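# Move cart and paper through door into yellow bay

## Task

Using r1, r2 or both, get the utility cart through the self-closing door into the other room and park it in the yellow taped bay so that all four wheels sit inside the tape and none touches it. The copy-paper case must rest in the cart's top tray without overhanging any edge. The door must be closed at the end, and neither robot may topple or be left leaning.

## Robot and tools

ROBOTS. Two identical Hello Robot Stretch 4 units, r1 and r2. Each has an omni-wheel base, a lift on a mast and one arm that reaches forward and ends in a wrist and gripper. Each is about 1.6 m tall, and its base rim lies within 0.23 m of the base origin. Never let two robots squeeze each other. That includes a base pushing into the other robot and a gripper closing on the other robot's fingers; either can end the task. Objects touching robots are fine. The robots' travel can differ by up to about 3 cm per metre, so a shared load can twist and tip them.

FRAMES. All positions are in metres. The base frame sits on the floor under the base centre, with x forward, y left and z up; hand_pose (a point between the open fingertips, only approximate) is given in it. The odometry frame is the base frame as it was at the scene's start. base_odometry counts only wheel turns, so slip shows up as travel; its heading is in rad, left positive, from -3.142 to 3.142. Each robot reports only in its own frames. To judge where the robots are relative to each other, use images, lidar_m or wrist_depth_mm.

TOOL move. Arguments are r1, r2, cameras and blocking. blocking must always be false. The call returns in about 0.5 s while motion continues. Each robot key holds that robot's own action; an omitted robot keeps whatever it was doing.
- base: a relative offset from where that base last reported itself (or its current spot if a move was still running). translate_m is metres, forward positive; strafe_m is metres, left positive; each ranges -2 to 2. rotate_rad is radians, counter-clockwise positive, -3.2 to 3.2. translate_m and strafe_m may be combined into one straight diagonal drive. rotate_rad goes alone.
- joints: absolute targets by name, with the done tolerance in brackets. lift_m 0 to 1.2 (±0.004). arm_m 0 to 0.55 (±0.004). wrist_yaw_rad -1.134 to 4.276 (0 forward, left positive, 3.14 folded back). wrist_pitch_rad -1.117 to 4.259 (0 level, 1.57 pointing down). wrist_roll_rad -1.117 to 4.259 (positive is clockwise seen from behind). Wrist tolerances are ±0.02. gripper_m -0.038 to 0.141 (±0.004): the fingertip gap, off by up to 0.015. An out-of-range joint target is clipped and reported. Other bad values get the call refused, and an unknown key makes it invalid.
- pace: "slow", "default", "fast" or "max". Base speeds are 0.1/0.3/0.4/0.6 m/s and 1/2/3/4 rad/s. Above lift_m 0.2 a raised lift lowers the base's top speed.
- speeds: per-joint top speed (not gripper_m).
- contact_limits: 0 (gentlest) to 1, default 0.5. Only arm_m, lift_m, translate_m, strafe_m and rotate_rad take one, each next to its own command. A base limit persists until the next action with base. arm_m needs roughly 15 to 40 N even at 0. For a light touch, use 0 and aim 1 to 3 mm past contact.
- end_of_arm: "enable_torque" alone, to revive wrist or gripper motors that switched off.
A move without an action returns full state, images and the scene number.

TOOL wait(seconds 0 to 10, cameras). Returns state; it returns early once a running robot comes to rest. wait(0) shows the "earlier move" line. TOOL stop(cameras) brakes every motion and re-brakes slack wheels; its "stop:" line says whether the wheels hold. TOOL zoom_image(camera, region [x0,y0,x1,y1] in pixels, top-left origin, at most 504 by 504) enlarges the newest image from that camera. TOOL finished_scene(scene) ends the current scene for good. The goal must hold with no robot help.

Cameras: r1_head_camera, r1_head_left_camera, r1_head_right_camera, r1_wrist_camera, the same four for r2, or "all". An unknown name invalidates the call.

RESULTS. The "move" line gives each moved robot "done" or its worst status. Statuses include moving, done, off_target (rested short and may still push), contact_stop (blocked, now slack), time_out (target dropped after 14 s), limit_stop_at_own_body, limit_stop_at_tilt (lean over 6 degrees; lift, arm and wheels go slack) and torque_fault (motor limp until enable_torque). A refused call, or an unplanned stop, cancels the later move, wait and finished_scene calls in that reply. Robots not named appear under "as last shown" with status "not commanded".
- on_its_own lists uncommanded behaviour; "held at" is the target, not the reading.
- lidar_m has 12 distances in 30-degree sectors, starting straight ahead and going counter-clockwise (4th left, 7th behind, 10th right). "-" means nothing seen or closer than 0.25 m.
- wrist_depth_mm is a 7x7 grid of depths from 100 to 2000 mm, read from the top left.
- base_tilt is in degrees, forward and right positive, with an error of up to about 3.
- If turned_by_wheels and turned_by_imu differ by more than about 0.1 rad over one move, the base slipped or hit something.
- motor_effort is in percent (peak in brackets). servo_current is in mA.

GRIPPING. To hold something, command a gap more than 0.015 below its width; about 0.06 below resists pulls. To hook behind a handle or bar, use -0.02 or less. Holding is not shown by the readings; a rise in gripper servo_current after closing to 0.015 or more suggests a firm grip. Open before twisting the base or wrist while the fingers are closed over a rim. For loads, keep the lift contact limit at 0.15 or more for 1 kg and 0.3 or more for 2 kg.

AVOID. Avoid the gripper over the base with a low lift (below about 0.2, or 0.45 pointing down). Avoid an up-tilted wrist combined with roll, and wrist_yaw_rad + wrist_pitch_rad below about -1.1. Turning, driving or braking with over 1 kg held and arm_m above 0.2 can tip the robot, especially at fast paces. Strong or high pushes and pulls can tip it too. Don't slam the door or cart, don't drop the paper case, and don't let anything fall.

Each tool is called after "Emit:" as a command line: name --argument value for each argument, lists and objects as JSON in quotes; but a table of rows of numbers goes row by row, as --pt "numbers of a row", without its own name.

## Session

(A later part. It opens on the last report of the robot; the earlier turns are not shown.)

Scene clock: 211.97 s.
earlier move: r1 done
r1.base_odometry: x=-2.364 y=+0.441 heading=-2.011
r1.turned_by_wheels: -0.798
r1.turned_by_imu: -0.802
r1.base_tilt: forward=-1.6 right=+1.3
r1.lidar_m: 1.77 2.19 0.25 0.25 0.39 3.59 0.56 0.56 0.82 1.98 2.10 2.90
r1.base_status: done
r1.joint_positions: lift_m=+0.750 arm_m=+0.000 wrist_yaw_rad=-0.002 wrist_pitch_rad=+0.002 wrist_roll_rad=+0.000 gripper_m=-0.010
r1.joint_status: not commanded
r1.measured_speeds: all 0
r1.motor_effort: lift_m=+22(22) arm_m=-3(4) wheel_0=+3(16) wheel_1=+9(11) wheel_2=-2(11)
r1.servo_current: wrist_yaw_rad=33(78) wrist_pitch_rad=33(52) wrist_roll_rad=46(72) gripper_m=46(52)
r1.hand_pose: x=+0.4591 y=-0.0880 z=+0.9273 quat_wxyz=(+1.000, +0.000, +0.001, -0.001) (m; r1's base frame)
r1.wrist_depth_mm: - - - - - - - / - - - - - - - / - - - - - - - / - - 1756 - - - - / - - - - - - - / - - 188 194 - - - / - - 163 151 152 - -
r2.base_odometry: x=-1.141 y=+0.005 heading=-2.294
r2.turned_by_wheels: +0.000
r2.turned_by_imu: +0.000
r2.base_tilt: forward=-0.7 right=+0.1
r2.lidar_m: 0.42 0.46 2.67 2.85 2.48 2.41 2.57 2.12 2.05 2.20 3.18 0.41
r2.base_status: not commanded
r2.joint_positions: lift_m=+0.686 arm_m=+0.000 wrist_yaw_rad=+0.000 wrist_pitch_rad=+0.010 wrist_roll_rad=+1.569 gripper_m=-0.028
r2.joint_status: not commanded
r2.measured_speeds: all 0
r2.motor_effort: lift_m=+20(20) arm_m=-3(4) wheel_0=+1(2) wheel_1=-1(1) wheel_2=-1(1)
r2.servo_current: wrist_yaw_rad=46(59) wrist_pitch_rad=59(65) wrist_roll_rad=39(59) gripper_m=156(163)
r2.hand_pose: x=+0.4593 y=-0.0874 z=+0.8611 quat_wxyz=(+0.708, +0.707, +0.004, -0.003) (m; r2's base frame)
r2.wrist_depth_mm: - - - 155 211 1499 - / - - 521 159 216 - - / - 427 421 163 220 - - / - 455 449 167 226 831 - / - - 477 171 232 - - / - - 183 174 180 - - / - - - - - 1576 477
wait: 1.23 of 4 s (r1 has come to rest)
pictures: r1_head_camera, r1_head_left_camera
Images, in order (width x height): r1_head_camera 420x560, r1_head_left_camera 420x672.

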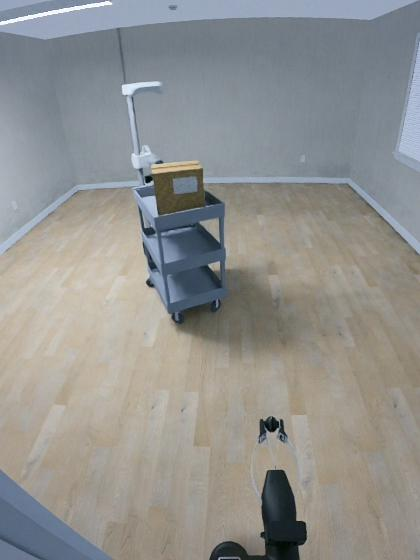

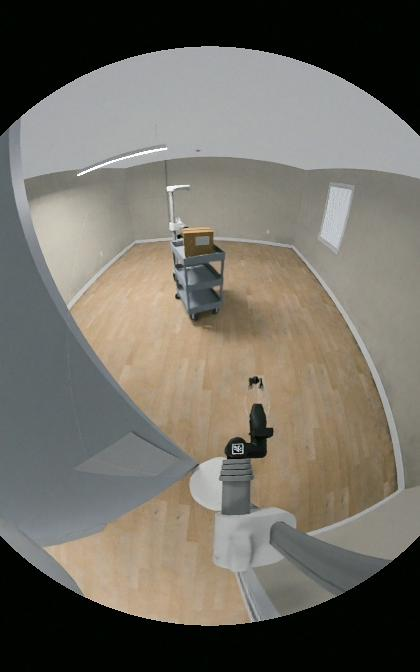

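Emit:
move --r1 '{"base":{"translate_m":0.25,"strafe_m":0.1},"pace":"slow","contact_limits":{"translate_m":0.7}}' --blocking false

Emit:
wait --seconds 4 --cameras '["r1_head_camera","r1_head_left_camera","r2_head_camera"]'

Scene clock: 234.87 s.
move: r1 moving
r1.base_odometry: x=-2.365 y=+0.428 heading=-2.010
r1.turned_by_wheels: +0.001
r1.turned_by_imu: +0.000
r1.base_tilt: forward=-1.6 right=+1.3
r1.lidar_m: 1.76 2.22 0.25 0.25 0.41 3.62 0.57 0.56 0.84 1.96 2.08 2.93
r1.base_status: translate_m moving; strafe_m moving
r1.joint_positions: lift_m=+0.750 arm_m=+0.000 wrist_yaw_rad=-0.002 wrist_pitch_rad=+0.002 wrist_roll_rad=+0.000 gripper_m=-0.010
r1.joint_status: not commanded
r1.measured_speeds: translate_m=+0.049 strafe_m=+0.019 rotate_rad=+0.002 lift_m=+0.000 arm_m=+0.000 wrist_yaw_rad=+0.000 wrist_pitch_rad=+0.000 wrist_roll_rad=+0.000
r1.motor_effort: lift_m=+22(22) arm_m=-3(4) wheel_0=+7(7) wheel_1=+13(15) wheel_2=-10(11)
r1.servo_current: wrist_yaw_rad=26(52) wrist_pitch_rad=46(46) wrist_roll_rad=46(59) gripper_m=52(52)
r1.contact_limits: translate_m 0.7
r1.hand_pose: x=+0.4591 y=-0.0880 z=+0.9273 quat_wxyz=(+1.000, +0.000, +0.001, -0.001) (m; r1's base frame)
r1.wrist_depth_mm: - - - - - - - / - - - - - - - / - - - - - - - / - - 1756 - - - - / - - - - - - - / - - 188 195 - - - / - - 163 151 152 - -
r2: as last shown
r2.lidar_m: 0.41 0.45 2.69 2.85 2.49 2.39 2.56 2.11 2.04 2.18 3.16 0.42
r2.motor_effort: lift_m=+20(20) arm_m=-3(4) wheel_0=+1(2) wheel_1=+0(1) wheel_2=-1(1)
r2.servo_current: wrist_yaw_rad=46(59) wrist_pitch_rad=59(65) wrist_roll_rad=39(52) gripper_m=150(156)
r2.wrist_depth_mm: - - - 155 211 1464 - / - - 517 159 216 - - / - 427 421 163 221 - - / - 459 452 167 226 842 - / - - 477 171 233 - - / - - 183 174 180 - - / - - - - - 1576 473
pictures: none

Scene clock: 238.27 s.
earlier move: r1 done
r1.base_odometry: x=-2.381 y=+0.173 heading=-2.011
r1.turned_by_wheels: +0.000
r1.turned_by_imu: +0.001
r1.base_tilt: forward=-1.6 right=+1.3
r1.lidar_m: 1.49 3.64 2.71 0.25 0.27 1.00 0.83 0.80 1.18 2.09 2.20 3.08
r1.base_status: done
r1.joint_positions: lift_m=+0.750 arm_m=+0.000 wrist_yaw_rad=-0.002 wrist_pitch_rad=+0.002 wrist_roll_rad=+0.000 gripper_m=-0.010
r1.joint_status: not commanded
r1.measured_speeds: all 0
r1.motor_effort: lift_m=+22(22) arm_m=-3(4) wheel_0=-1(8) wheel_1=+9(15) wheel_2=-2(11)
r1.servo_current: wrist_yaw_rad=59(65) wrist_pitch_rad=39(52) wrist_roll_rad=39(78) gripper_m=46(52)
r1.contact_limits: translate_m 0.7
r1.hand_pose: x=+0.4591 y=-0.0880 z=+0.9273 quat_wxyz=(+1.000, +0.000, +0.001, -0.001) (m; r1's base frame)
r1.wrist_depth_mm: - - - - - - - / - - - - - - - / - - - - - - - / - - 1499 - - - - / - - - - - - - / - - 186 194 - - - / - - 163 151 152 - -
r2.base_odometry: x=-1.141 y=+0.005 heading=-2.294
r2.turned_by_wheels: +0.000
r2.turned_by_imu: +0.000
r2.base_tilt: forward=-0.6 right=+0.1
r2.lidar_m: 0.40 0.47 2.63 2.84 2.48 2.41 2.58 2.12 2.04 2.17 3.15 0.40
r2.base_status: not commanded
r2.joint_positions: lift_m=+0.686 arm_m=+0.000 wrist_yaw_rad=+0.000 wrist_pitch_rad=+0.010 wrist_roll_rad=+1.569 gripper_m=-0.028
r2.joint_status: not commanded
r2.measured_speeds: all 0
r2.motor_effort: lift_m=+20(20) arm_m=-3(4) wheel_0=+2(2) wheel_1=-1(1) wheel_2=-1(1)
r2.servo_current: wrist_yaw_rad=46(59) wrist_pitch_rad=59(65) wrist_roll_rad=52(72) gripper_m=150(163)
r2.hand_pose: x=+0.4593 y=-0.0874 z=+0.8611 quat_wxyz=(+0.708, +0.707, +0.004, -0.003) (m; r2's base frame)
r2.wrist_depth_mm: - - - 155 211 1430 - / - - 521 159 216 - - / - 427 421 163 220 - - / - 459 449 167 227 831 - / - - 473 172 233 - - / - - 183 174 180 - - / - - - - - 1576 480
wait: 3.40 of 4 s (r1 has come to rest)
pictures: r1_head_camera, r1_head_left_camera, r2_head_camera
Images, in order (width x height): r1_head_camera 420x560, r1_head_left_camera 420x672, r2_head_camera 420x560.

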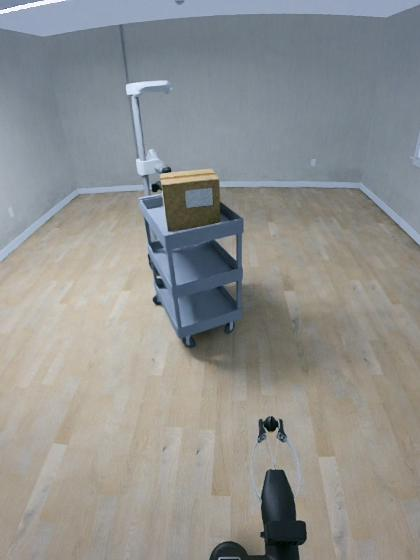

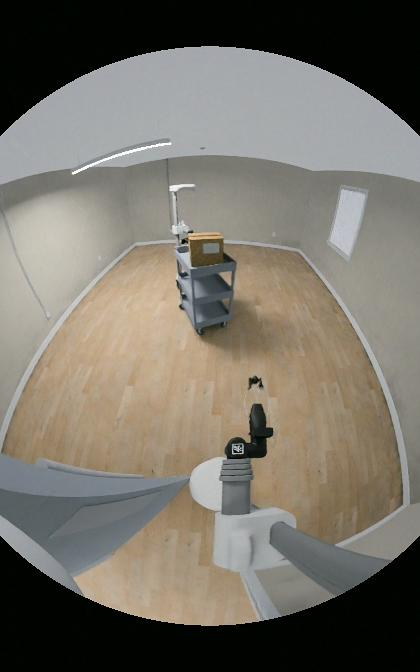

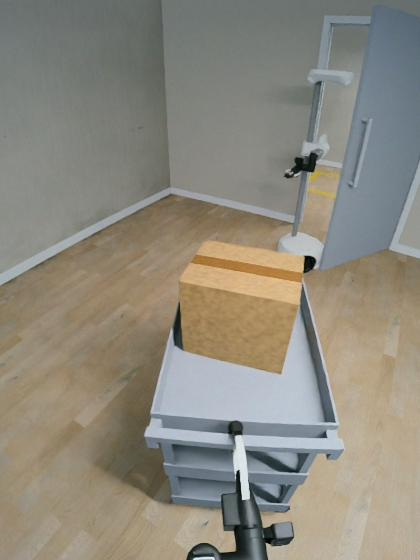

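Emit:
move --r1 '{"base":{"translate_m":0.03,"strafe_m":0.25},"pace":"slow","contact_limits":{"strafe_m":0.7}}' --blocking false

Emit:
wait --seconds 4 --cameras '["r1_head_left_camera","r1_head_right_camera","r2_head_camera","r2_head_right_camera"]'

Scene clock: 246.27 s.
move: r1 moving
r1.base_odometry: x=-2.369 y=+0.165 heading=-2.011
r1.turned_by_wheels: -0.001
r1.turned_by_imu: -0.001
r1.base_tilt: forward=-1.6 right=+1.3
r1.lidar_m: 1.52 3.62 2.71 0.25 0.28 0.95 0.87 0.83 1.20 2.09 2.20 3.08
r1.base_status: translate_m moving; strafe_m moving
r1.joint_positions: lift_m=+0.750 arm_m=+0.000 wrist_yaw_rad=-0.002 wrist_pitch_rad=+0.002 wrist_roll_rad=+0.000 gripper_m=-0.010
r1.joint_status: not commanded
r1.measured_speeds: translate_m=+0.006 strafe_m=+0.052 rotate_rad=-0.001 lift_m=+0.000 arm_m=+0.000 wrist_yaw_rad=+0.000 wrist_pitch_rad=+0.000 wrist_roll_rad=+0.000
r1.motor_effort: lift_m=+22(22) arm_m=-4(4) wheel_0=-17(17) wheel_1=+11(13) wheel_2=-3(4)
r1.servo_current: wrist_yaw_rad=52(52) wrist_pitch_rad=39(46) wrist_roll_rad=59(59) gripper_m=39(46)
r1.contact_limits: strafe_m 0.7
r1.hand_pose: x=+0.4591 y=-0.0880 z=+0.9273 quat_wxyz=(+1.000, +0.000, +0.001, -0.001) (m; r1's base frame)
r1.wrist_depth_mm: - - - - - - - / - - - - - - - / - - - - - - - / - - 1499 - - - - / - - - - - - - / - - 186 194 - - - / - - 162 151 152 - -
r2: as last shown
r2.lidar_m: 0.40 0.47 2.67 2.86 2.49 2.41 2.58 2.10 2.06 2.19 3.16 0.42
r2.motor_effort: lift_m=+20(20) arm_m=-3(4) wheel_0=+1(2) wheel_1=-1(1) wheel_2=-1(1)
r2.servo_current: wrist_yaw_rad=39(52) wrist_pitch_rad=52(59) wrist_roll_rad=52(59) gripper_m=163(163)
r2.wrist_depth_mm: - - - 154 210 1464 - / - - 521 159 216 - - / - 430 421 163 221 - - / - 455 449 167 227 820 - / - - 480 171 233 - - / - - 183 174 180 - - / - - - - - 1576 473
pictures: none

Scene clock: 249.50 s.
earlier move: r1 done
r1.base_odometry: x=-2.167 y=+0.039 heading=-2.011
r1.turned_by_wheels: +0.000
r1.turned_by_imu: +0.001
r1.base_tilt: forward=-1.6 right=+1.2
r1.lidar_m: 1.45 3.31 2.54 0.25 0.25 0.48 3.82 0.94 1.23 2.34 2.48 3.44
r1.base_status: done
r1.joint_positions: lift_m=+0.750 arm_m=+0.000 wrist_yaw_rad=-0.002 wrist_pitch_rad=+0.002 wrist_roll_rad=+0.000 gripper_m=-0.010
r1.joint_status: not commanded
r1.measured_speeds: all 0
r1.motor_effort: lift_m=+22(22) arm_m=-3(4) wheel_0=-7(18) wheel_1=+7(13) wheel_2=-3(6)
r1.servo_current: wrist_yaw_rad=59(65) wrist_pitch_rad=39(52) wrist_roll_rad=46(65) gripper_m=46(52)
r1.contact_limits: strafe_m 0.7
r1.hand_pose: x=+0.4591 y=-0.0880 z=+0.9273 quat_wxyz=(+1.000, +0.000, +0.001, -0.001) (m; r1's base frame)
r1.wrist_depth_mm: - - - - - - - / - - - - - - - / - - - - - - - / - - - 1464 - - - / - - - - - - - / - - 1863 194 - - - / - - 181 135 152 - -
r2.base_odometry: x=-1.141 y=+0.005 heading=-2.294
r2.turned_by_wheels: +0.000
r2.turned_by_imu: +0.000
r2.base_tilt: forward=-0.7 right=+0.1
r2.lidar_m: 0.40 0.49 2.63 2.85 2.49 2.41 2.56 2.11 2.05 2.20 3.14 0.41
r2.base_status: not commanded
r2.joint_positions: lift_m=+0.686 arm_m=+0.000 wrist_yaw_rad=+0.000 wrist_pitch_rad=+0.010 wrist_roll_rad=+1.569 gripper_m=-0.028
r2.joint_status: not commanded
r2.measured_speeds: all 0
r2.motor_effort: lift_m=+20(20) arm_m=-4(4) wheel_0=+2(2) wheel_1=+0(1) wheel_2=-1(1)
r2.servo_current: wrist_yaw_rad=39(59) wrist_pitch_rad=59(65) wrist_roll_rad=52(59) gripper_m=150(163)
r2.hand_pose: x=+0.4593 y=-0.0874 z=+0.8611 quat_wxyz=(+0.708, +0.707, +0.004, -0.003) (m; r2's base frame)
r2.wrist_depth_mm: - - - 154 211 1464 - / - - 517 159 216 - - / - 427 421 163 221 - - / - 459 449 167 227 831 - / - - 473 171 232 - - / - - 183 174 180 - - / - - - - - 1618 480
wait: 3.23 of 4 s (r1 has come to rest)
pictures: r1_head_left_camera, r1_head_right_camera, r2_head_camera, r2_head_right_camera
Images, in order (width x height): r1_head_left_camera 420x672, r1_head_right_camera 420x672, r2_head_camera 420x560, r2_head_right_camera 420x672.

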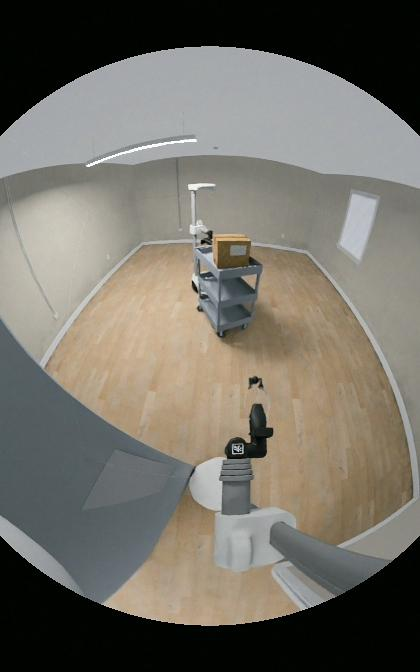

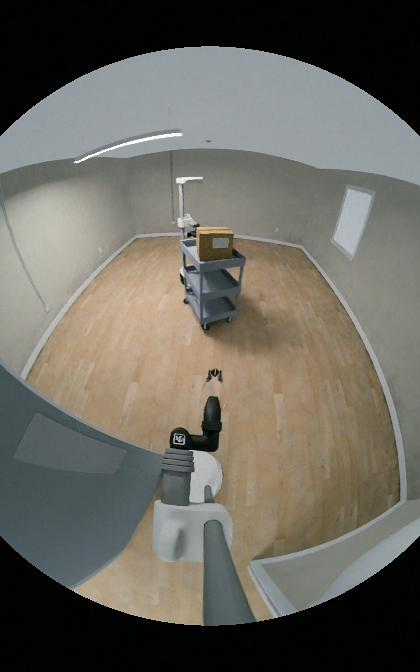

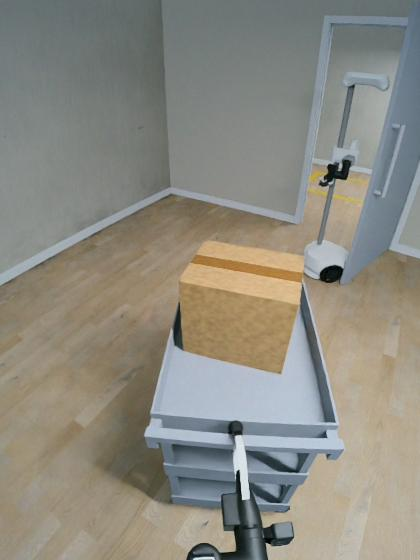

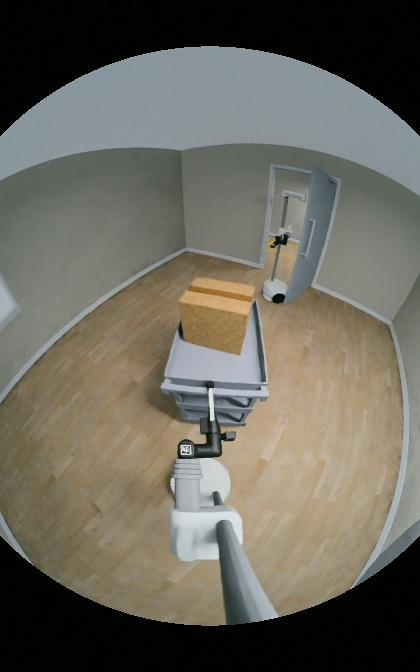

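Emit:
move --r1 '{"base":{"strafe_m":0.3},"pace":"slow","contact_limits":{"strafe_m":0.6}}' --blocking false

Emit:
wait --seconds 5 --cameras '["r1_head_left_camera","r2_head_right_camera"]'

Scene clock: 253.60 s.
move: r1 moving
r1.base_odometry: x=-2.154 y=+0.033 heading=-2.011
r1.turned_by_wheels: +0.000
r1.turned_by_imu: +0.000
r1.base_tilt: forward=-1.5 right=+1.2
r1.lidar_m: 1.47 3.27 2.49 0.25 0.25 0.48 3.84 0.96 1.25 2.36 2.49 3.46
r1.base_status: strafe_m moving
r1.joint_positions: lift_m=+0.750 arm_m=+0.000 wrist_yaw_rad=-0.002 wrist_pitch_rad=+0.002 wrist_roll_rad=+0.000 gripper_m=-0.010
r1.joint_status: not commanded
r1.measured_speeds: translate_m=-0.001 strafe_m=+0.056 rotate_rad=+0.003 lift_m=+0.000 arm_m=+0.000 wrist_yaw_rad=+0.000 wrist_pitch_rad=+0.000 wrist_roll_rad=+0.000
r1.motor_effort: lift_m=+22(22) arm_m=-3(4) wheel_0=-14(16) wheel_1=+10(11) wheel_2=+0(3)
r1.servo_current: wrist_yaw_rad=52(65) wrist_pitch_rad=33(46) wrist_roll_rad=46(59) gripper_m=46(46)
r1.contact_limits: strafe_m 0.6
r1.hand_pose: x=+0.4591 y=-0.0880 z=+0.9273 quat_wxyz=(+1.000, +0.000, +0.001, -0.001) (m; r1's base frame)
r1.wrist_depth_mm: - - - - - - - / - - - - - - - / - - - - - - - / - - - 1499 - - - / - - - - - - - / - - 1708 195 - - - / - - 181 135 142 - -
r2: as last shown
r2.lidar_m: 0.39 0.46 2.68 2.86 2.49 2.41 2.58 2.12 2.06 2.19 3.18 0.43
r2.motor_effort: lift_m=+20(20) arm_m=-3(4) wheel_0=+1(2) wheel_1=+0(1) wheel_2=-1(1)
r2.servo_current: wrist_yaw_rad=52(52) wrist_pitch_rad=65(65) wrist_roll_rad=46(52) gripper_m=156(156)
r2.wrist_depth_mm: - - - 155 211 1430 - / - - 517 159 216 - - / - 427 424 163 221 - - / - 455 449 167 228 831 - / - - 477 171 233 - - / - - 183 174 180 - - / - - - - - 1618 477
pictures: none

Scene clock: 257.23 s.
earlier move: r1 done
r1.base_odometry: x=-1.896 y=-0.089 heading=-2.011
r1.turned_by_wheels: +0.000
r1.turned_by_imu: +0.000
r1.base_tilt: forward=-1.6 right=+1.3
r1.lidar_m: 1.49 2.90 0.25 - 0.25 0.29 3.92 1.12 1.22 2.65 2.79 1.59
r1.base_status: done
r1.joint_positions: lift_m=+0.750 arm_m=+0.000 wrist_yaw_rad=-0.002 wrist_pitch_rad=+0.002 wrist_roll_rad=+0.000 gripper_m=-0.010
r1.joint_status: not commanded
r1.measured_speeds: all 0
r1.motor_effort: lift_m=+22(22) arm_m=-3(4) wheel_0=-8(16) wheel_1=+5(12) wheel_2=+0(3)
r1.servo_current: wrist_yaw_rad=65(72) wrist_pitch_rad=46(52) wrist_roll_rad=26(65) gripper_m=46(52)
r1.contact_limits: strafe_m 0.6
r1.hand_pose: x=+0.4591 y=-0.0880 z=+0.9273 quat_wxyz=(+1.000, +0.000, +0.001, -0.001) (m; r1's base frame)
r1.wrist_depth_mm: - - - - - - - / - - - - - - - / - - - - - - - / - - - - 1499 - - / - - - - - - - / - - - 194 180 - - / - - 180 151 142 - -
r2.base_odometry: x=-1.141 y=+0.005 heading=-2.294
r2.turned_by_wheels: +0.000
r2.turned_by_imu: +0.001
r2.base_tilt: forward=-0.6 right=+0.0
r2.lidar_m: 0.42 0.46 2.66 2.84 2.48 2.41 2.55 2.12 2.04 2.20 3.13 0.43
r2.base_status: not commanded
r2.joint_positions: lift_m=+0.686 arm_m=+0.000 wrist_yaw_rad=+0.000 wrist_pitch_rad=+0.010 wrist_roll_rad=+1.569 gripper_m=-0.028
r2.joint_status: not commanded
r2.measured_speeds: all 0
r2.motor_effort: lift_m=+20(21) arm_m=-3(4) wheel_0=+1(2) wheel_1=-1(1) wheel_2=-1(2)
r2.servo_current: wrist_yaw_rad=46(59) wrist_pitch_rad=59(65) wrist_roll_rad=46(59) gripper_m=150(163)
r2.hand_pose: x=+0.4593 y=-0.0874 z=+0.8611 quat_wxyz=(+0.708, +0.707, +0.004, -0.003) (m; r2's base frame)
r2.wrist_depth_mm: - - - 154 211 1464 - / - - 521 159 216 - - / - 427 424 163 222 - - / - 455 445 167 226 831 - / - - 480 171 233 - - / - - 183 175 180 - - / - - - - - 1576 480
wait: 3.63 of 5 s (r1 has come to rest)
pictures: r1_head_left_camera, r2_head_right_camera
Images, in order (width x height): r1_head_left_camera 420x672, r2_head_right_camera 420x672.

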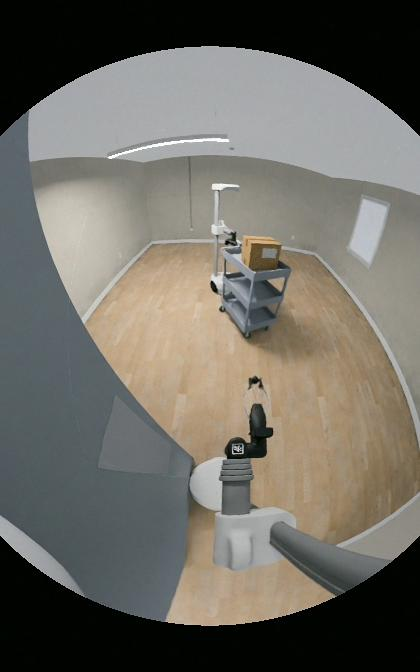

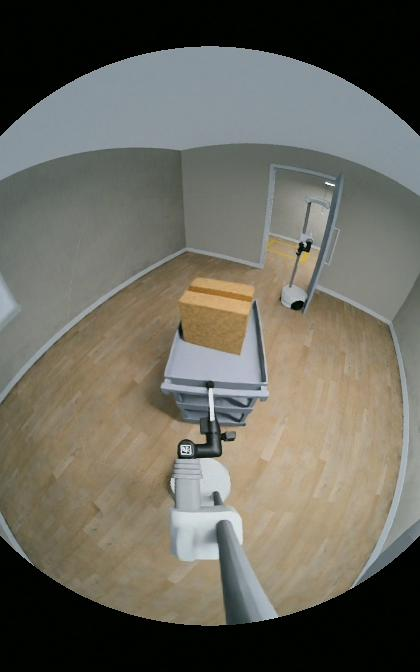

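Emit:
move --r1 '{"base":{"strafe_m":0.3},"pace":"slow","contact_limits":{"strafe_m":0.6}}' --blocking false

Emit:
wait --seconds 5 --cameras '["r1_head_left_camera","r1_head_right_camera","r2_head_camera","r2_head_right_camera"]'

Scene clock: 260.93 s.
move: r1 moving
r1.base_odometry: x=-1.883 y=-0.095 heading=-2.012
r1.turned_by_wheels: -0.001
r1.turned_by_imu: -0.001
r1.base_tilt: forward=-1.6 right=+1.3
r1.lidar_m: 1.49 2.89 0.25 - 0.25 0.26 0.80 1.14 1.22 2.65 2.81 1.60
r1.base_status: strafe_m moving
r1.joint_positions: lift_m=+0.750 arm_m=+0.000 wrist_yaw_rad=-0.002 wrist_pitch_rad=+0.002 wrist_roll_rad=+0.000 gripper_m=-0.010
r1.joint_status: not commanded
r1.measured_speeds: translate_m=+0.000 strafe_m=+0.057 rotate_rad=+0.002 lift_m=+0.000 arm_m=+0.000 wrist_yaw_rad=+0.000 wrist_pitch_rad=+0.000 wrist_roll_rad=+0.000
r1.motor_effort: lift_m=+22(22) arm_m=-3(4) wheel_0=-14(14) wheel_1=+10(10) wheel_2=+1(1)
r1.servo_current: wrist_yaw_rad=59(65) wrist_pitch_rad=39(52) wrist_roll_rad=46(52) gripper_m=39(52)
r1.contact_limits: strafe_m 0.6
r1.hand_pose: x=+0.4591 y=-0.0880 z=+0.9273 quat_wxyz=(+1.000, +0.000, +0.001, -0.001) (m; r1's base frame)
r1.wrist_depth_mm: - - - - - - - / - - - - - - - / - - - - - - - / - - - - 1464 - - / - - - - - - - / - - - 194 180 - - / - - 180 151 142 - -
r2: as last shown
r2.turned_by_imu: +0.000
r2.base_tilt: forward=-0.6 right=+0.1
r2.lidar_m: 0.39 0.43 2.67 2.86 2.49 2.41 2.58 2.09 2.04 2.19 3.15 0.43
r2.motor_effort: lift_m=+20(20) arm_m=-3(4) wheel_0=+2(2) wheel_1=-1(1) wheel_2=-1(1)
r2.servo_current: wrist_yaw_rad=52(52) wrist_pitch_rad=59(59) wrist_roll_rad=39(52) gripper_m=150(156)
r2.wrist_depth_mm: - - - 154 211 1430 - / - - 521 159 216 - - / - 424 421 163 221 - - / - 459 452 167 227 820 - / - - 477 172 234 - - / - - 183 174 180 - - / - - - - - 1576 477
pictures: none

Scene clock: 263.23 s.
earlier move: r1 contact_stop
r1.base_odometry: x=-1.769 y=-0.148 heading=-2.011
r1.turned_by_wheels: +0.001
r1.turned_by_imu: +0.013
r1.base_tilt: forward=-1.6 right=+1.2
r1.lidar_m: 1.50 2.70 0.25 - 0.25 0.25 0.56 1.22 1.23 2.78 2.90 1.51
r1.base_status: strafe_m contact_stop (by the wheels' count: +0.140 of +0.300)
r1.joint_positions: lift_m=+0.750 arm_m=+0.000 wrist_yaw_rad=-0.001 wrist_pitch_rad=+0.002 wrist_roll_rad=+0.000 gripper_m=-0.010
r1.joint_status: not commanded
r1.measured_speeds: all 0
r1.on_its_own: the wheels are slack since a contact_stop
r1.motor_effort: lift_m=+22(22) arm_m=+4(4) wheel_0=+0(29) wheel_1=+0(25) wheel_2=+0(11)
r1.servo_current: wrist_yaw_rad=59(65) wrist_pitch_rad=39(52) wrist_roll_rad=39(72) gripper_m=46(52)
r1.contact_limits: strafe_m 0.6
r1.hand_pose: x=+0.4591 y=-0.0878 z=+0.9274 quat_wxyz=(+1.000, +0.000, +0.001, -0.001) (m; r1's base frame)
r1.wrist_depth_mm: - - - - - - - / - - - - - - - / - - - - - - - / - - - - 1430 - - / - - - - - - - / - - - 195 180 - - / - - 180 151 142 - -
r2.base_odometry: x=-1.141 y=+0.005 heading=-2.294
r2.turned_by_wheels: +0.000
r2.turned_by_imu: +0.000
r2.base_tilt: forward=-0.7 right=+0.1
r2.lidar_m: 0.41 0.47 2.66 2.88 2.49 2.38 2.58 2.12 2.05 2.19 3.18 0.41
r2.base_status: not commanded
r2.joint_positions: lift_m=+0.686 arm_m=+0.000 wrist_yaw_rad=+0.000 wrist_pitch_rad=+0.010 wrist_roll_rad=+1.569 gripper_m=-0.028
r2.joint_status: not commanded
r2.measured_speeds: all 0
r2.motor_effort: lift_m=+20(20) arm_m=-3(4) wheel_0=+2(2) wheel_1=-1(1) wheel_2=-1(2)
r2.servo_current: wrist_yaw_rad=52(52) wrist_pitch_rad=52(59) wrist_roll_rad=52(52) gripper_m=163(163)
r2.hand_pose: x=+0.4593 y=-0.0874 z=+0.8611 quat_wxyz=(+0.708, +0.707, +0.004, -0.003) (m; r2's base frame)
r2.wrist_depth_mm: - - - 154 211 1464 - / - - 521 159 217 - - / - 427 421 163 221 - - / - 455 449 167 226 831 - / - - 477 171 232 - - / - - 183 174 180 - - / - - - - - 1618 477
wait: 2.30 of 5 s (r1 has come to rest)
pictures: r1_head_left_camera, r1_head_right_camera, r2_head_camera, r2_head_right_camera
Images, in order (width x height): r1_head_left_camera 420x672, r1_head_right_camera 420x672, r2_head_camera 420x560, r2_head_right_camera 420x672.

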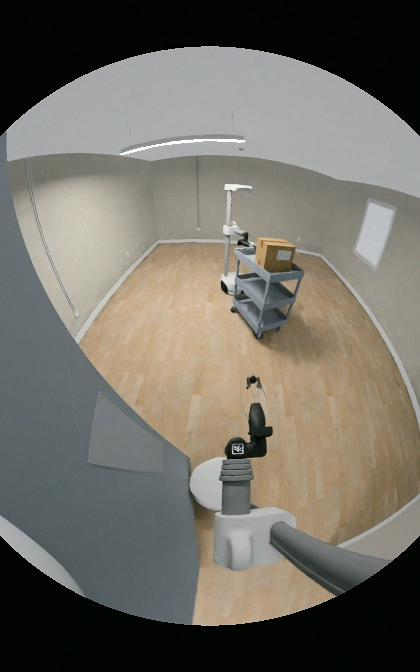

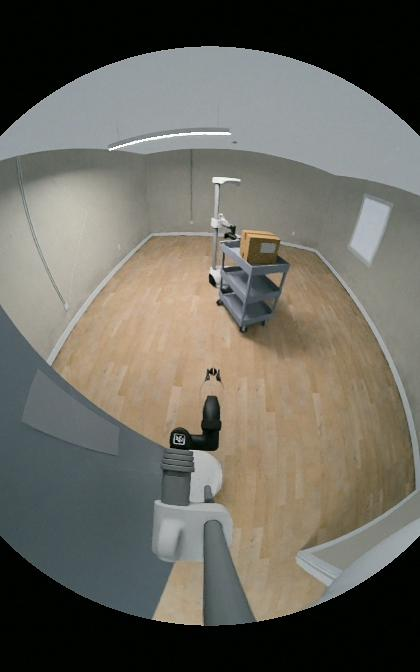

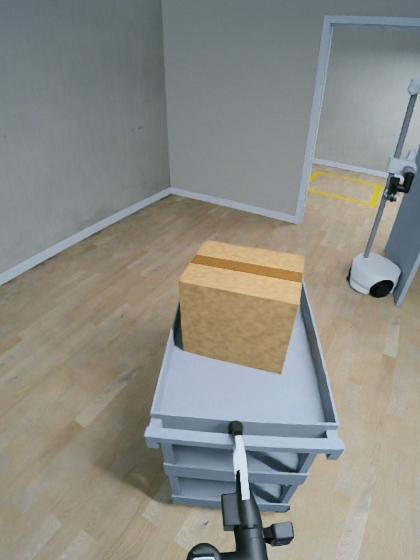

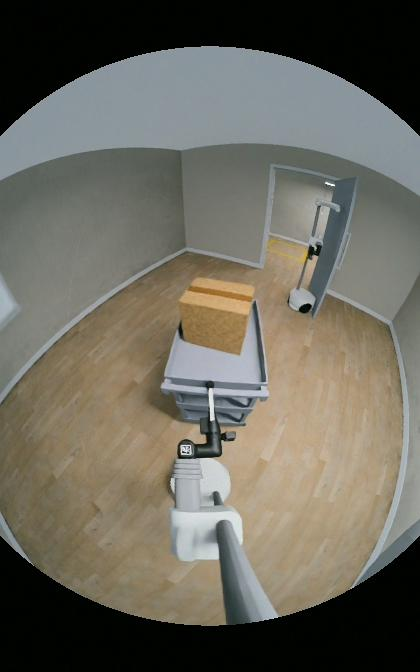

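Emit:
move --r1 '{"base":{"strafe_m":0.0,"translate_m":0.005},"pace":"slow"}' --blocking false

Emit:
wait --seconds 2 --cameras '["r2_head_camera","r2_head_right_camera"]'

Emit:
zoom_image --camera "r2_head_right_camera" --region '[220, 140, 400, 340]'

Scene clock: 276.23 s.
move: r1 moving
r1.base_odometry: x=-1.772 y=-0.152 heading=-2.010
r1.turned_by_wheels: +0.001
r1.turned_by_imu: +0.000
r1.base_tilt: forward=-1.6 right=+1.3
r1.lidar_m: 1.50 2.69 0.25 - 0.25 0.25 0.50 1.24 1.22 2.77 2.94 1.49
r1.base_status: translate_m moving; strafe_m moving
r1.joint_positions: lift_m=+0.750 arm_m=+0.000 wrist_yaw_rad=-0.001 wrist_pitch_rad=+0.002 wrist_roll_rad=+0.000 gripper_m=-0.010
r1.joint_status: not commanded
r1.measured_speeds: all 0
r1.motor_effort: lift_m=+21(22) arm_m=+4(4) wheel_0=+2(5) wheel_1=+8(10) wheel_2=-3(5)
r1.servo_current: wrist_yaw_rad=65(65) wrist_pitch_rad=33(52) wrist_roll_rad=39(65) gripper_m=46(46)
r1.hand_pose: x=+0.4591 y=-0.0878 z=+0.9274 quat_wxyz=(+1.000, +0.000, +0.001, -0.001) (m; r1's base frame)
r1.wrist_depth_mm: - - - - - - - / - - - - - - - / - - - - - - - / - - - - 1464 - - / - - - - - - - / - - - 194 180 - - / - - 180 151 142 - -
r2: as last shown
r2.base_tilt: forward=-0.6 right=+0.1
r2.lidar_m: 0.41 0.46 2.68 2.84 2.45 2.41 2.57 2.13 2.04 2.17 3.15 0.41
r2.motor_effort: lift_m=+20(20) arm_m=-3(4) wheel_0=+1(2) wheel_1=-1(1) wheel_2=-1(1)
r2.servo_current: wrist_yaw_rad=46(59) wrist_pitch_rad=59(59) wrist_roll_rad=46(46) gripper_m=156(163)
r2.wrist_depth_mm: - - - 155 211 1464 - / - - 521 159 216 - - / - 427 424 163 220 - - / - 459 452 166 228 820 - / - - 477 171 233 - - / - - 183 174 180 - - / - - - - - 1537 473
pictures: none

Scene clock: 276.47 s.
earlier move: r1 done
r1.base_odometry: x=-1.772 y=-0.152 heading=-2.010
r1.turned_by_wheels: +0.000
r1.turned_by_imu: +0.000
r1.base_tilt: forward=-1.6 right=+1.3
r1.lidar_m: 1.52 2.69 0.25 - 0.25 0.25 0.53 1.23 1.22 2.76 2.93 1.52
r1.base_status: done
r1.joint_positions: lift_m=+0.750 arm_m=+0.000 wrist_yaw_rad=-0.001 wrist_pitch_rad=+0.002 wrist_roll_rad=+0.000 gripper_m=-0.010
r1.joint_status: not commanded
r1.measured_speeds: all 0
r1.motor_effort: lift_m=+21(22) arm_m=+4(4) wheel_0=+2(5) wheel_1=+8(10) wheel_2=-3(5)
r1.servo_current: wrist_yaw_rad=46(65) wrist_pitch_rad=39(52) wrist_roll_rad=52(65) gripper_m=46(46)
r1.hand_pose: x=+0.4591 y=-0.0878 z=+0.9274 quat_wxyz=(+1.000, +0.000, +0.001, -0.001) (m; r1's base frame)
r1.wrist_depth_mm: - - - - - - - / - - - - - - - / - - - - - - - / - - - - 1430 - - / - - - - - - - / - - - 195 180 - - / - - 180 151 142 - -
r2.base_odometry: x=-1.141 y=+0.005 heading=-2.294
r2.turned_by_wheels: +0.000
r2.turned_by_imu: +0.000
r2.base_tilt: forward=-0.6 right=+0.0
r2.lidar_m: 0.40 0.46 2.66 2.85 2.48 2.38 2.58 2.10 2.05 2.20 3.20 0.42
r2.base_status: not commanded
r2.joint_positions: lift_m=+0.686 arm_m=+0.000 wrist_yaw_rad=+0.000 wrist_pitch_rad=+0.010 wrist_roll_rad=+1.569 gripper_m=-0.028
r2.joint_status: not commanded
r2.measured_speeds: all 0
r2.motor_effort: lift_m=+20(21) arm_m=-3(4) wheel_0=+2(2) wheel_1=+0(1) wheel_2=-1(1)
r2.servo_current: wrist_yaw_rad=39(59) wrist_pitch_rad=59(65) wrist_roll_rad=52(52) gripper_m=156(163)
r2.hand_pose: x=+0.4593 y=-0.0874 z=+0.8611 quat_wxyz=(+0.708, +0.707, +0.004, -0.003) (m; r2's base frame)
r2.wrist_depth_mm: - - - 154 211 1464 - / - - 512 159 216 - - / - 430 424 163 221 - - / - 459 449 167 227 831 - / - - 480 171 232 - - / - - 183 173 180 - - / - - - - - 1618 477
wait: 0.23 of 2 s (r1 has come to rest)
pictures: r2_head_camera, r2_head_right_camera
Images, in order (width x height): r2_head_camera 420x560, r2_head_right_camera 420x672.

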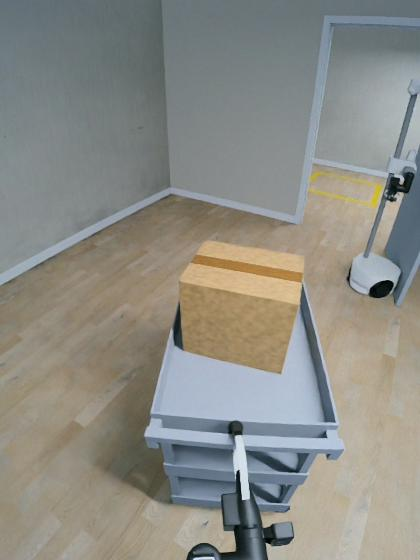

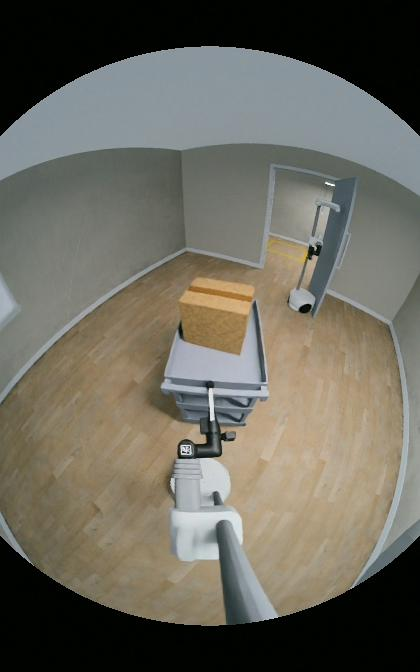

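Scaled by 2.520 from the camera's 420x672 image, which has a finer 600x960 frame.

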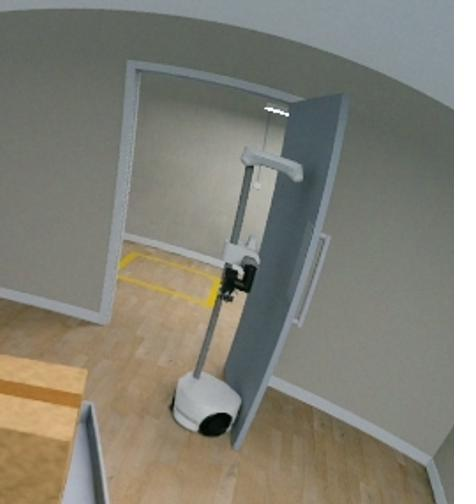

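Emit:
move --r2 '{"base":{"strafe_m":0.19,"translate_m":0.0},"pace":"slow"}' --blocking false

Emit:
wait --seconds 5 --cameras '["r2_head_camera"]'

Emit:
move --r2 '{"base":{"rotate_rad":-0.16},"pace":"slow"}' --blocking false

Emit:
wait --seconds 3 --cameras '["r2_head_camera"]'

Emit:
move --r2 '{"base":{"strafe_m":0.19,"translate_m":0.02},"pace":"slow"}' --blocking false

Emit:
wait --seconds 5 --cameras '["r2_head_camera"]'

Scene clock: 292.90 s.
move: r2 moving
r1: as last shown
r1.lidar_m: 1.53 2.67 0.25 - 0.25 0.25 0.54 1.24 1.19 2.77 2.92 1.53
r1.motor_effort: lift_m=+22(22) arm_m=+4(4) wheel_0=+2(2) wheel_1=+8(9) wheel_2=-3(3)
r1.servo_current: wrist_yaw_rad=46(59) wrist_pitch_rad=39(46) wrist_roll_rad=52(59) gripper_m=46(46)
r1.wrist_depth_mm: - - - - - - - / - - - - - - - / - - - - - - - / - - - - 1430 - - / - - - - - - - / - - - 195 180 - - / - - 181 151 142 - -
r2.base_odometry: x=-1.130 y=-0.004 heading=-2.295
r2.turned_by_wheels: -0.001
r2.turned_by_imu: +0.000
r2.base_tilt: forward=-0.6 right=+0.1
r2.lidar_m: 0.41 0.46 2.65 2.86 2.46 2.42 2.55 2.10 2.05 2.18 3.16 0.42
r2.base_status: translate_m moving; strafe_m moving
r2.joint_positions: lift_m=+0.686 arm_m=+0.000 wrist_yaw_rad=-0.001 wrist_pitch_rad=+0.010 wrist_roll_rad=+1.569 gripper_m=-0.028
r2.joint_status: not commanded
r2.measured_speeds: translate_m=+0.000 strafe_m=+0.056 rotate_rad=+0.002 lift_m=+0.000 arm_m=+0.000 wrist_yaw_rad=-0.015 wrist_pitch_rad=+0.000 wrist_roll_rad=+0.000
r2.motor_effort: lift_m=+20(20) arm_m=-4(4) wheel_0=-11(14) wheel_1=+6(8) wheel_2=-1(2)
r2.servo_current: wrist_yaw_rad=52(59) wrist_pitch_rad=52(59) wrist_roll_rad=39(52) gripper_m=156(163)
r2.hand_pose: x=+0.4592 y=-0.0876 z=+0.8611 quat_wxyz=(+0.708, +0.707, +0.003, -0.004) (m; r2's base frame)
r2.wrist_depth_mm: - - - 157 212 1537 - / - - 564 160 217 - - / - 424 424 164 222 - - / - 459 449 167 227 820 - / - - 477 172 232 - - / - - 184 174 180 - - / - - - - 243 1618 473
pictures: none

Scene clock: 295.43 s.
earlier move: r2 done
r1.base_odometry: x=-1.772 y=-0.152 heading=-2.010
r1.turned_by_wheels: +0.000
r1.turned_by_imu: +0.000
r1.base_tilt: forward=-1.6 right=+1.3
r1.lidar_m: 1.62 2.68 0.25 - 0.25 0.26 0.55 1.24 1.21 2.77 2.93 1.64
r1.base_status: not commanded
r1.joint_positions: lift_m=+0.750 arm_m=+0.000 wrist_yaw_rad=-0.001 wrist_pitch_rad=+0.002 wrist_roll_rad=+0.000 gripper_m=-0.010
r1.joint_status: not commanded
r1.measured_speeds: all 0
r1.motor_effort: lift_m=+22(22) arm_m=+4(4) wheel_0=+2(3) wheel_1=+8(9) wheel_2=-3(4)
r1.servo_current: wrist_yaw_rad=59(65) wrist_pitch_rad=39(52) wrist_roll_rad=46(72) gripper_m=46(52)
r1.hand_pose: x=+0.4591 y=-0.0878 z=+0.9274 quat_wxyz=(+1.000, +0.000, +0.001, -0.001) (m; r1's base frame)
r1.wrist_depth_mm: - - - - - - - / - - - - - - - / - - - - - - - / - - - - 1537 - - / - - - - - - - / - - - 194 180 - - / - - 181 151 142 - -
r2.base_odometry: x=-0.999 y=-0.121 heading=-2.295
r2.turned_by_wheels: +0.000
r2.turned_by_imu: +0.000
r2.base_tilt: forward=-0.6 right=+0.0
r2.lidar_m: 0.41 2.59 2.51 2.68 2.38 2.30 2.46 2.28 2.19 2.36 2.56 0.39
r2.base_status: done
r2.joint_positions: lift_m=+0.686 arm_m=+0.000 wrist_yaw_rad=-0.005 wrist_pitch_rad=+0.008 wrist_roll_rad=+1.569 gripper_m=-0.028
r2.joint_status: not commanded
r2.measured_speeds: all 0
r2.motor_effort: lift_m=+20(20) arm_m=-3(4) wheel_0=-6(16) wheel_1=+2(8) wheel_2=+0(2)
r2.servo_current: wrist_yaw_rad=39(65) wrist_pitch_rad=52(65) wrist_roll_rad=52(65) gripper_m=130(163)
r2.hand_pose: x=+0.4588 y=-0.0889 z=+0.8618 quat_wxyz=(+0.708, +0.707, +0.001, -0.005) (m; r2's base frame)
r2.wrist_depth_mm: - 362 362 120 174 - - / - 382 382 126 184 - - / - 427 424 134 196 - - / - - 469 146 213 - - / - - 530 154 227 1863 - / - - 185 169 179 1499 492 / - - - - - 1618 1182
wait: 2.53 of 5 s (r2 has come to rest)
pictures: r2_head_camera
Images, in order (width x height): r2_head_camera 420x560.

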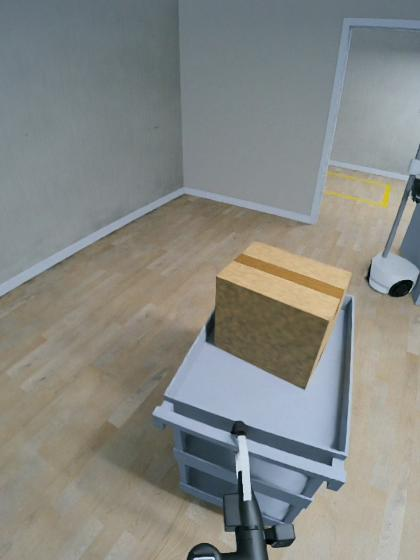

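Scene clock: 295.93 s.
move: r2 moving
r1: as last shown
r1.lidar_m: 1.61 2.66 0.25 - 0.25 0.25 0.53 1.24 1.22 2.77 2.93 1.62
r1.motor_effort: lift_m=+21(22) arm_m=+4(4) wheel_0=+2(2) wheel_1=+8(8) wheel_2=-4(4)
r1.servo_current: wrist_yaw_rad=52(59) wrist_pitch_rad=46(52) wrist_roll_rad=52(52) gripper_m=46(46)
r1.wrist_depth_mm: - - - - - - - / - - - - - - - / - - - - - - - / - - - - 1537 - - / - - - - - - - / - - - 195 180 - - / - - 180 151 141 - -
r2.base_odometry: x=-0.999 y=-0.121 heading=-2.408
r2.turned_by_wheels: -0.114
r2.turned_by_imu: -0.110
r2.base_tilt: forward=-0.7 right=+0.0
r2.lidar_m: 0.41 0.46 2.49 2.61 2.44 2.32 2.36 2.33 2.20 2.26 3.02 0.41
r2.base_status: rotate_rad moving
r2.joint_positions: lift_m=+0.686 arm_m=+0.000 wrist_yaw_rad=+0.010 wrist_pitch_rad=+0.007 wrist_roll_rad=+1.569 gripper_m=-0.028
r2.joint_status: not commanded
r2.measured_speeds: translate_m=+0.000 strafe_m=+0.000 rotate_rad=-0.311 lift_m=+0.000 arm_m=+0.000 wrist_yaw_rad=+0.002 wrist_pitch_rad=+0.000 wrist_roll_rad=+0.000
r2.motor_effort: lift_m=+20(20) arm_m=-4(4) wheel_0=+13(14) wheel_1=+7(8) wheel_2=+14(14)
r2.servo_current: wrist_yaw_rad=72(72) wrist_pitch_rad=46(52) wrist_roll_rad=52(59) gripper_m=130(130)
r2.hand_pose: x=+0.4601 y=-0.0845 z=+0.8620 quat_wxyz=(+0.708, +0.706, +0.006, +0.001) (m; r2's base frame)
r2.wrist_depth_mm: - - 559 126 179 - - / - 379 382 131 190 - - / - 418 413 140 200 - - / - 473 455 148 210 - - / - - 508 155 223 - - / - - 186 167 179 1618 500 / - - - - - 1576 1138
pictures: none

Scene clock: 296.53 s.
earlier move: r2 done
r1.base_odometry: x=-1.772 y=-0.152 heading=-2.010
r1.turned_by_wheels: +0.000
r1.turned_by_imu: +0.000
r1.base_tilt: forward=-1.6 right=+1.3
r1.lidar_m: 1.58 2.73 0.25 - 0.25 0.25 0.50 1.25 1.25 2.77 2.92 1.61
r1.base_status: not commanded
r1.joint_positions: lift_m=+0.750 arm_m=+0.000 wrist_yaw_rad=-0.001 wrist_pitch_rad=+0.002 wrist_roll_rad=+0.000 gripper_m=-0.010
r1.joint_status: not commanded
r1.measured_speeds: all 0
r1.motor_effort: lift_m=+21(22) arm_m=+4(4) wheel_0=+2(2) wheel_1=+8(8) wheel_2=-3(4)
r1.servo_current: wrist_yaw_rad=52(65) wrist_pitch_rad=39(52) wrist_roll_rad=59(65) gripper_m=33(46)
r1.hand_pose: x=+0.4591 y=-0.0878 z=+0.9274 quat_wxyz=(+1.000, +0.000, +0.001, -0.001) (m; r1's base frame)
r1.wrist_depth_mm: - - - - - - - / - - - - - - - / - - - - - - - / - - - - 1464 - - / - - - - - - - / - - - 195 180 - - / - - 180 180 142 - -
r2.base_odometry: x=-0.999 y=-0.121 heading=-2.453
r2.turned_by_wheels: -0.045
r2.turned_by_imu: -0.044
r2.base_tilt: forward=-0.7 right=+0.1
r2.lidar_m: 0.40 0.46 2.51 2.54 2.46 2.31 2.35 2.33 2.21 2.27 2.93 0.41
r2.base_status: done
r2.joint_positions: lift_m=+0.686 arm_m=+0.000 wrist_yaw_rad=+0.007 wrist_pitch_rad=+0.006 wrist_roll_rad=+1.569 gripper_m=-0.028
r2.joint_status: not commanded
r2.measured_speeds: all 0
r2.motor_effort: lift_m=+20(20) arm_m=-3(4) wheel_0=+4(14) wheel_1=+3(8) wheel_2=+8(14)
r2.servo_current: wrist_yaw_rad=59(72) wrist_pitch_rad=46(52) wrist_roll_rad=52(59) gripper_m=124(130)
r2.hand_pose: x=+0.4599 y=-0.0853 z=+0.8623 quat_wxyz=(+0.708, +0.706, +0.005, +0.001) (m; r2's base frame)
r2.wrist_depth_mm: - - - 143 198 676 - / - - 421 148 205 768 - / - 421 415 151 211 778 - / - 455 445 158 218 - - / - - 477 163 225 - - / - - 186 168 178 554 - / - - - - 241 1618 473
wait: 0.60 of 3 s (r2 has come to rest)
pictures: r2_head_camera
Images, in order (width x height): r2_head_camera 420x560.

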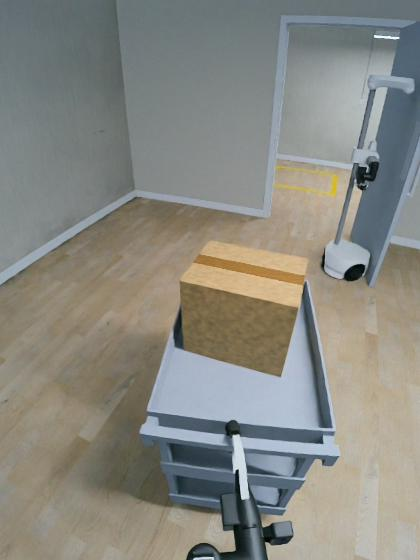

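Scene clock: 297.03 s.
move: r2 moving
r1: as last shown
r1.lidar_m: 1.55 2.70 0.25 - 0.25 0.25 0.54 1.23 1.22 2.76 2.89 1.62
r1.motor_effort: lift_m=+21(22) arm_m=+4(4) wheel_0=+1(2) wheel_1=+8(8) wheel_2=-3(3)
r1.servo_current: wrist_yaw_rad=52(59) wrist_pitch_rad=39(46) wrist_roll_rad=46(59) gripper_m=39(46)
r1.wrist_depth_mm: - - - - - - - / - - - - - - - / - - - - - - - / - - - - 1537 - - / - - - - - - - / - - - 194 180 - - / - - 180 151 142 - -
r2.base_odometry: x=-0.991 y=-0.132 heading=-2.454
r2.turned_by_wheels: +0.000
r2.turned_by_imu: -0.001
r2.base_tilt: forward=-0.7 right=+0.1
r2.lidar_m: 0.41 0.44 2.49 2.56 2.51 2.31 2.35 2.38 2.20 2.26 2.93 0.42
r2.base_status: translate_m moving; strafe_m moving
r2.joint_positions: lift_m=+0.686 arm_m=+0.000 wrist_yaw_rad=+0.001 wrist_pitch_rad=+0.006 wrist_roll_rad=+1.569 gripper_m=-0.028
r2.joint_status: not commanded
r2.measured_speeds: translate_m=+0.005 strafe_m=+0.053 rotate_rad=-0.007 lift_m=+0.000 arm_m=+0.000 wrist_yaw_rad=-0.029 wrist_pitch_rad=+0.000 wrist_roll_rad=+0.000
r2.motor_effort: lift_m=+20(20) arm_m=-3(4) wheel_0=-8(10) wheel_1=+9(9) wheel_2=-5(7)
r2.servo_current: wrist_yaw_rad=52(59) wrist_pitch_rad=46(52) wrist_roll_rad=46(52) gripper_m=130(137)
r2.hand_pose: x=+0.4594 y=-0.0870 z=+0.8623 quat_wxyz=(+0.708, +0.707, +0.003, -0.002) (m; r2's base frame)
r2.wrist_depth_mm: - - - 146 202 699 - / - - 449 150 208 768 - / - 424 413 154 213 778 - / - 459 445 158 220 - - / - - 477 164 226 - - / - - 184 168 180 559 - / - - - - 239 1576 473
pictures: none

Scene clock: 299.63 s.
earlier move: r2 done
r1.base_odometry: x=-1.772 y=-0.152 heading=-2.010
r1.turned_by_wheels: +0.000
r1.turned_by_imu: +0.000
r1.base_tilt: forward=-1.6 right=+1.3
r1.lidar_m: 1.70 2.68 0.25 - 0.25 0.25 0.56 1.23 1.23 2.78 2.93 1.71
r1.base_status: not commanded
r1.joint_positions: lift_m=+0.750 arm_m=+0.000 wrist_yaw_rad=-0.001 wrist_pitch_rad=+0.002 wrist_roll_rad=+0.000 gripper_m=-0.010
r1.joint_status: not commanded
r1.measured_speeds: all 0
r1.motor_effort: lift_m=+21(22) arm_m=+4(4) wheel_0=+2(3) wheel_1=+8(8) wheel_2=-3(4)
r1.servo_current: wrist_yaw_rad=52(72) wrist_pitch_rad=39(52) wrist_roll_rad=52(65) gripper_m=46(52)
r1.hand_pose: x=+0.4591 y=-0.0878 z=+0.9274 quat_wxyz=(+1.000, +0.000, +0.001, -0.001) (m; r1's base frame)
r1.wrist_depth_mm: - - - - - - - / - - - - - - - / - - - - - - - / - - - - 1576 - - / - - - - - - - / - - - 194 180 - - / - - 181 180 142 - -
r2.base_odometry: x=-0.894 y=-0.280 heading=-2.454
r2.turned_by_wheels: +0.000
r2.turned_by_imu: +0.000
r2.base_tilt: forward=-0.6 right=+0.1
r2.lidar_m: 0.43 2.52 2.33 2.36 2.43 2.24 2.30 2.55 2.39 2.44 0.40 0.37
r2.base_status: done
r2.joint_positions: lift_m=+0.686 arm_m=+0.000 wrist_yaw_rad=-0.007 wrist_pitch_rad=+0.003 wrist_roll_rad=+1.569 gripper_m=-0.029
r2.joint_status: not commanded
r2.measured_speeds: all 0
r2.motor_effort: lift_m=+20(20) arm_m=+4(4) wheel_0=-4(16) wheel_1=+4(9) wheel_2=-9(13)
r2.servo_current: wrist_yaw_rad=52(72) wrist_pitch_rad=39(52) wrist_roll_rad=52(65) gripper_m=98(137)
r2.hand_pose: x=+0.4587 y=-0.0893 z=+0.8632 quat_wxyz=(+0.708, +0.707, -0.001, -0.003) (m; r2's base frame)
r2.wrist_depth_mm: - 347 351 108 164 - - / - 379 379 118 175 - - / - 430 418 125 186 - - / - - 473 134 202 - - / - - - 148 217 1661 535 / - - 186 158 181 1708 492 / - - - - 255 1808 1229
wait: 2.60 of 5 s (r2 has come to rest)
pictures: r2_head_camera
Images, in order (width x height): r2_head_camera 420x560.

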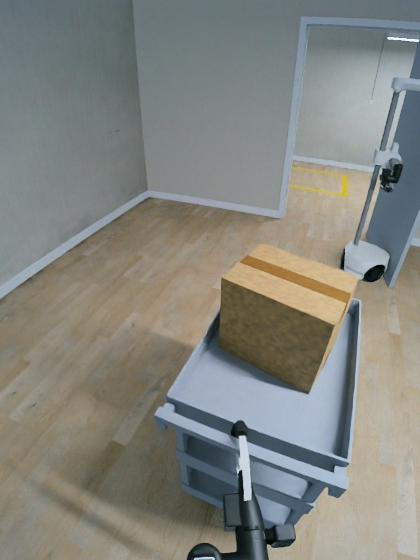

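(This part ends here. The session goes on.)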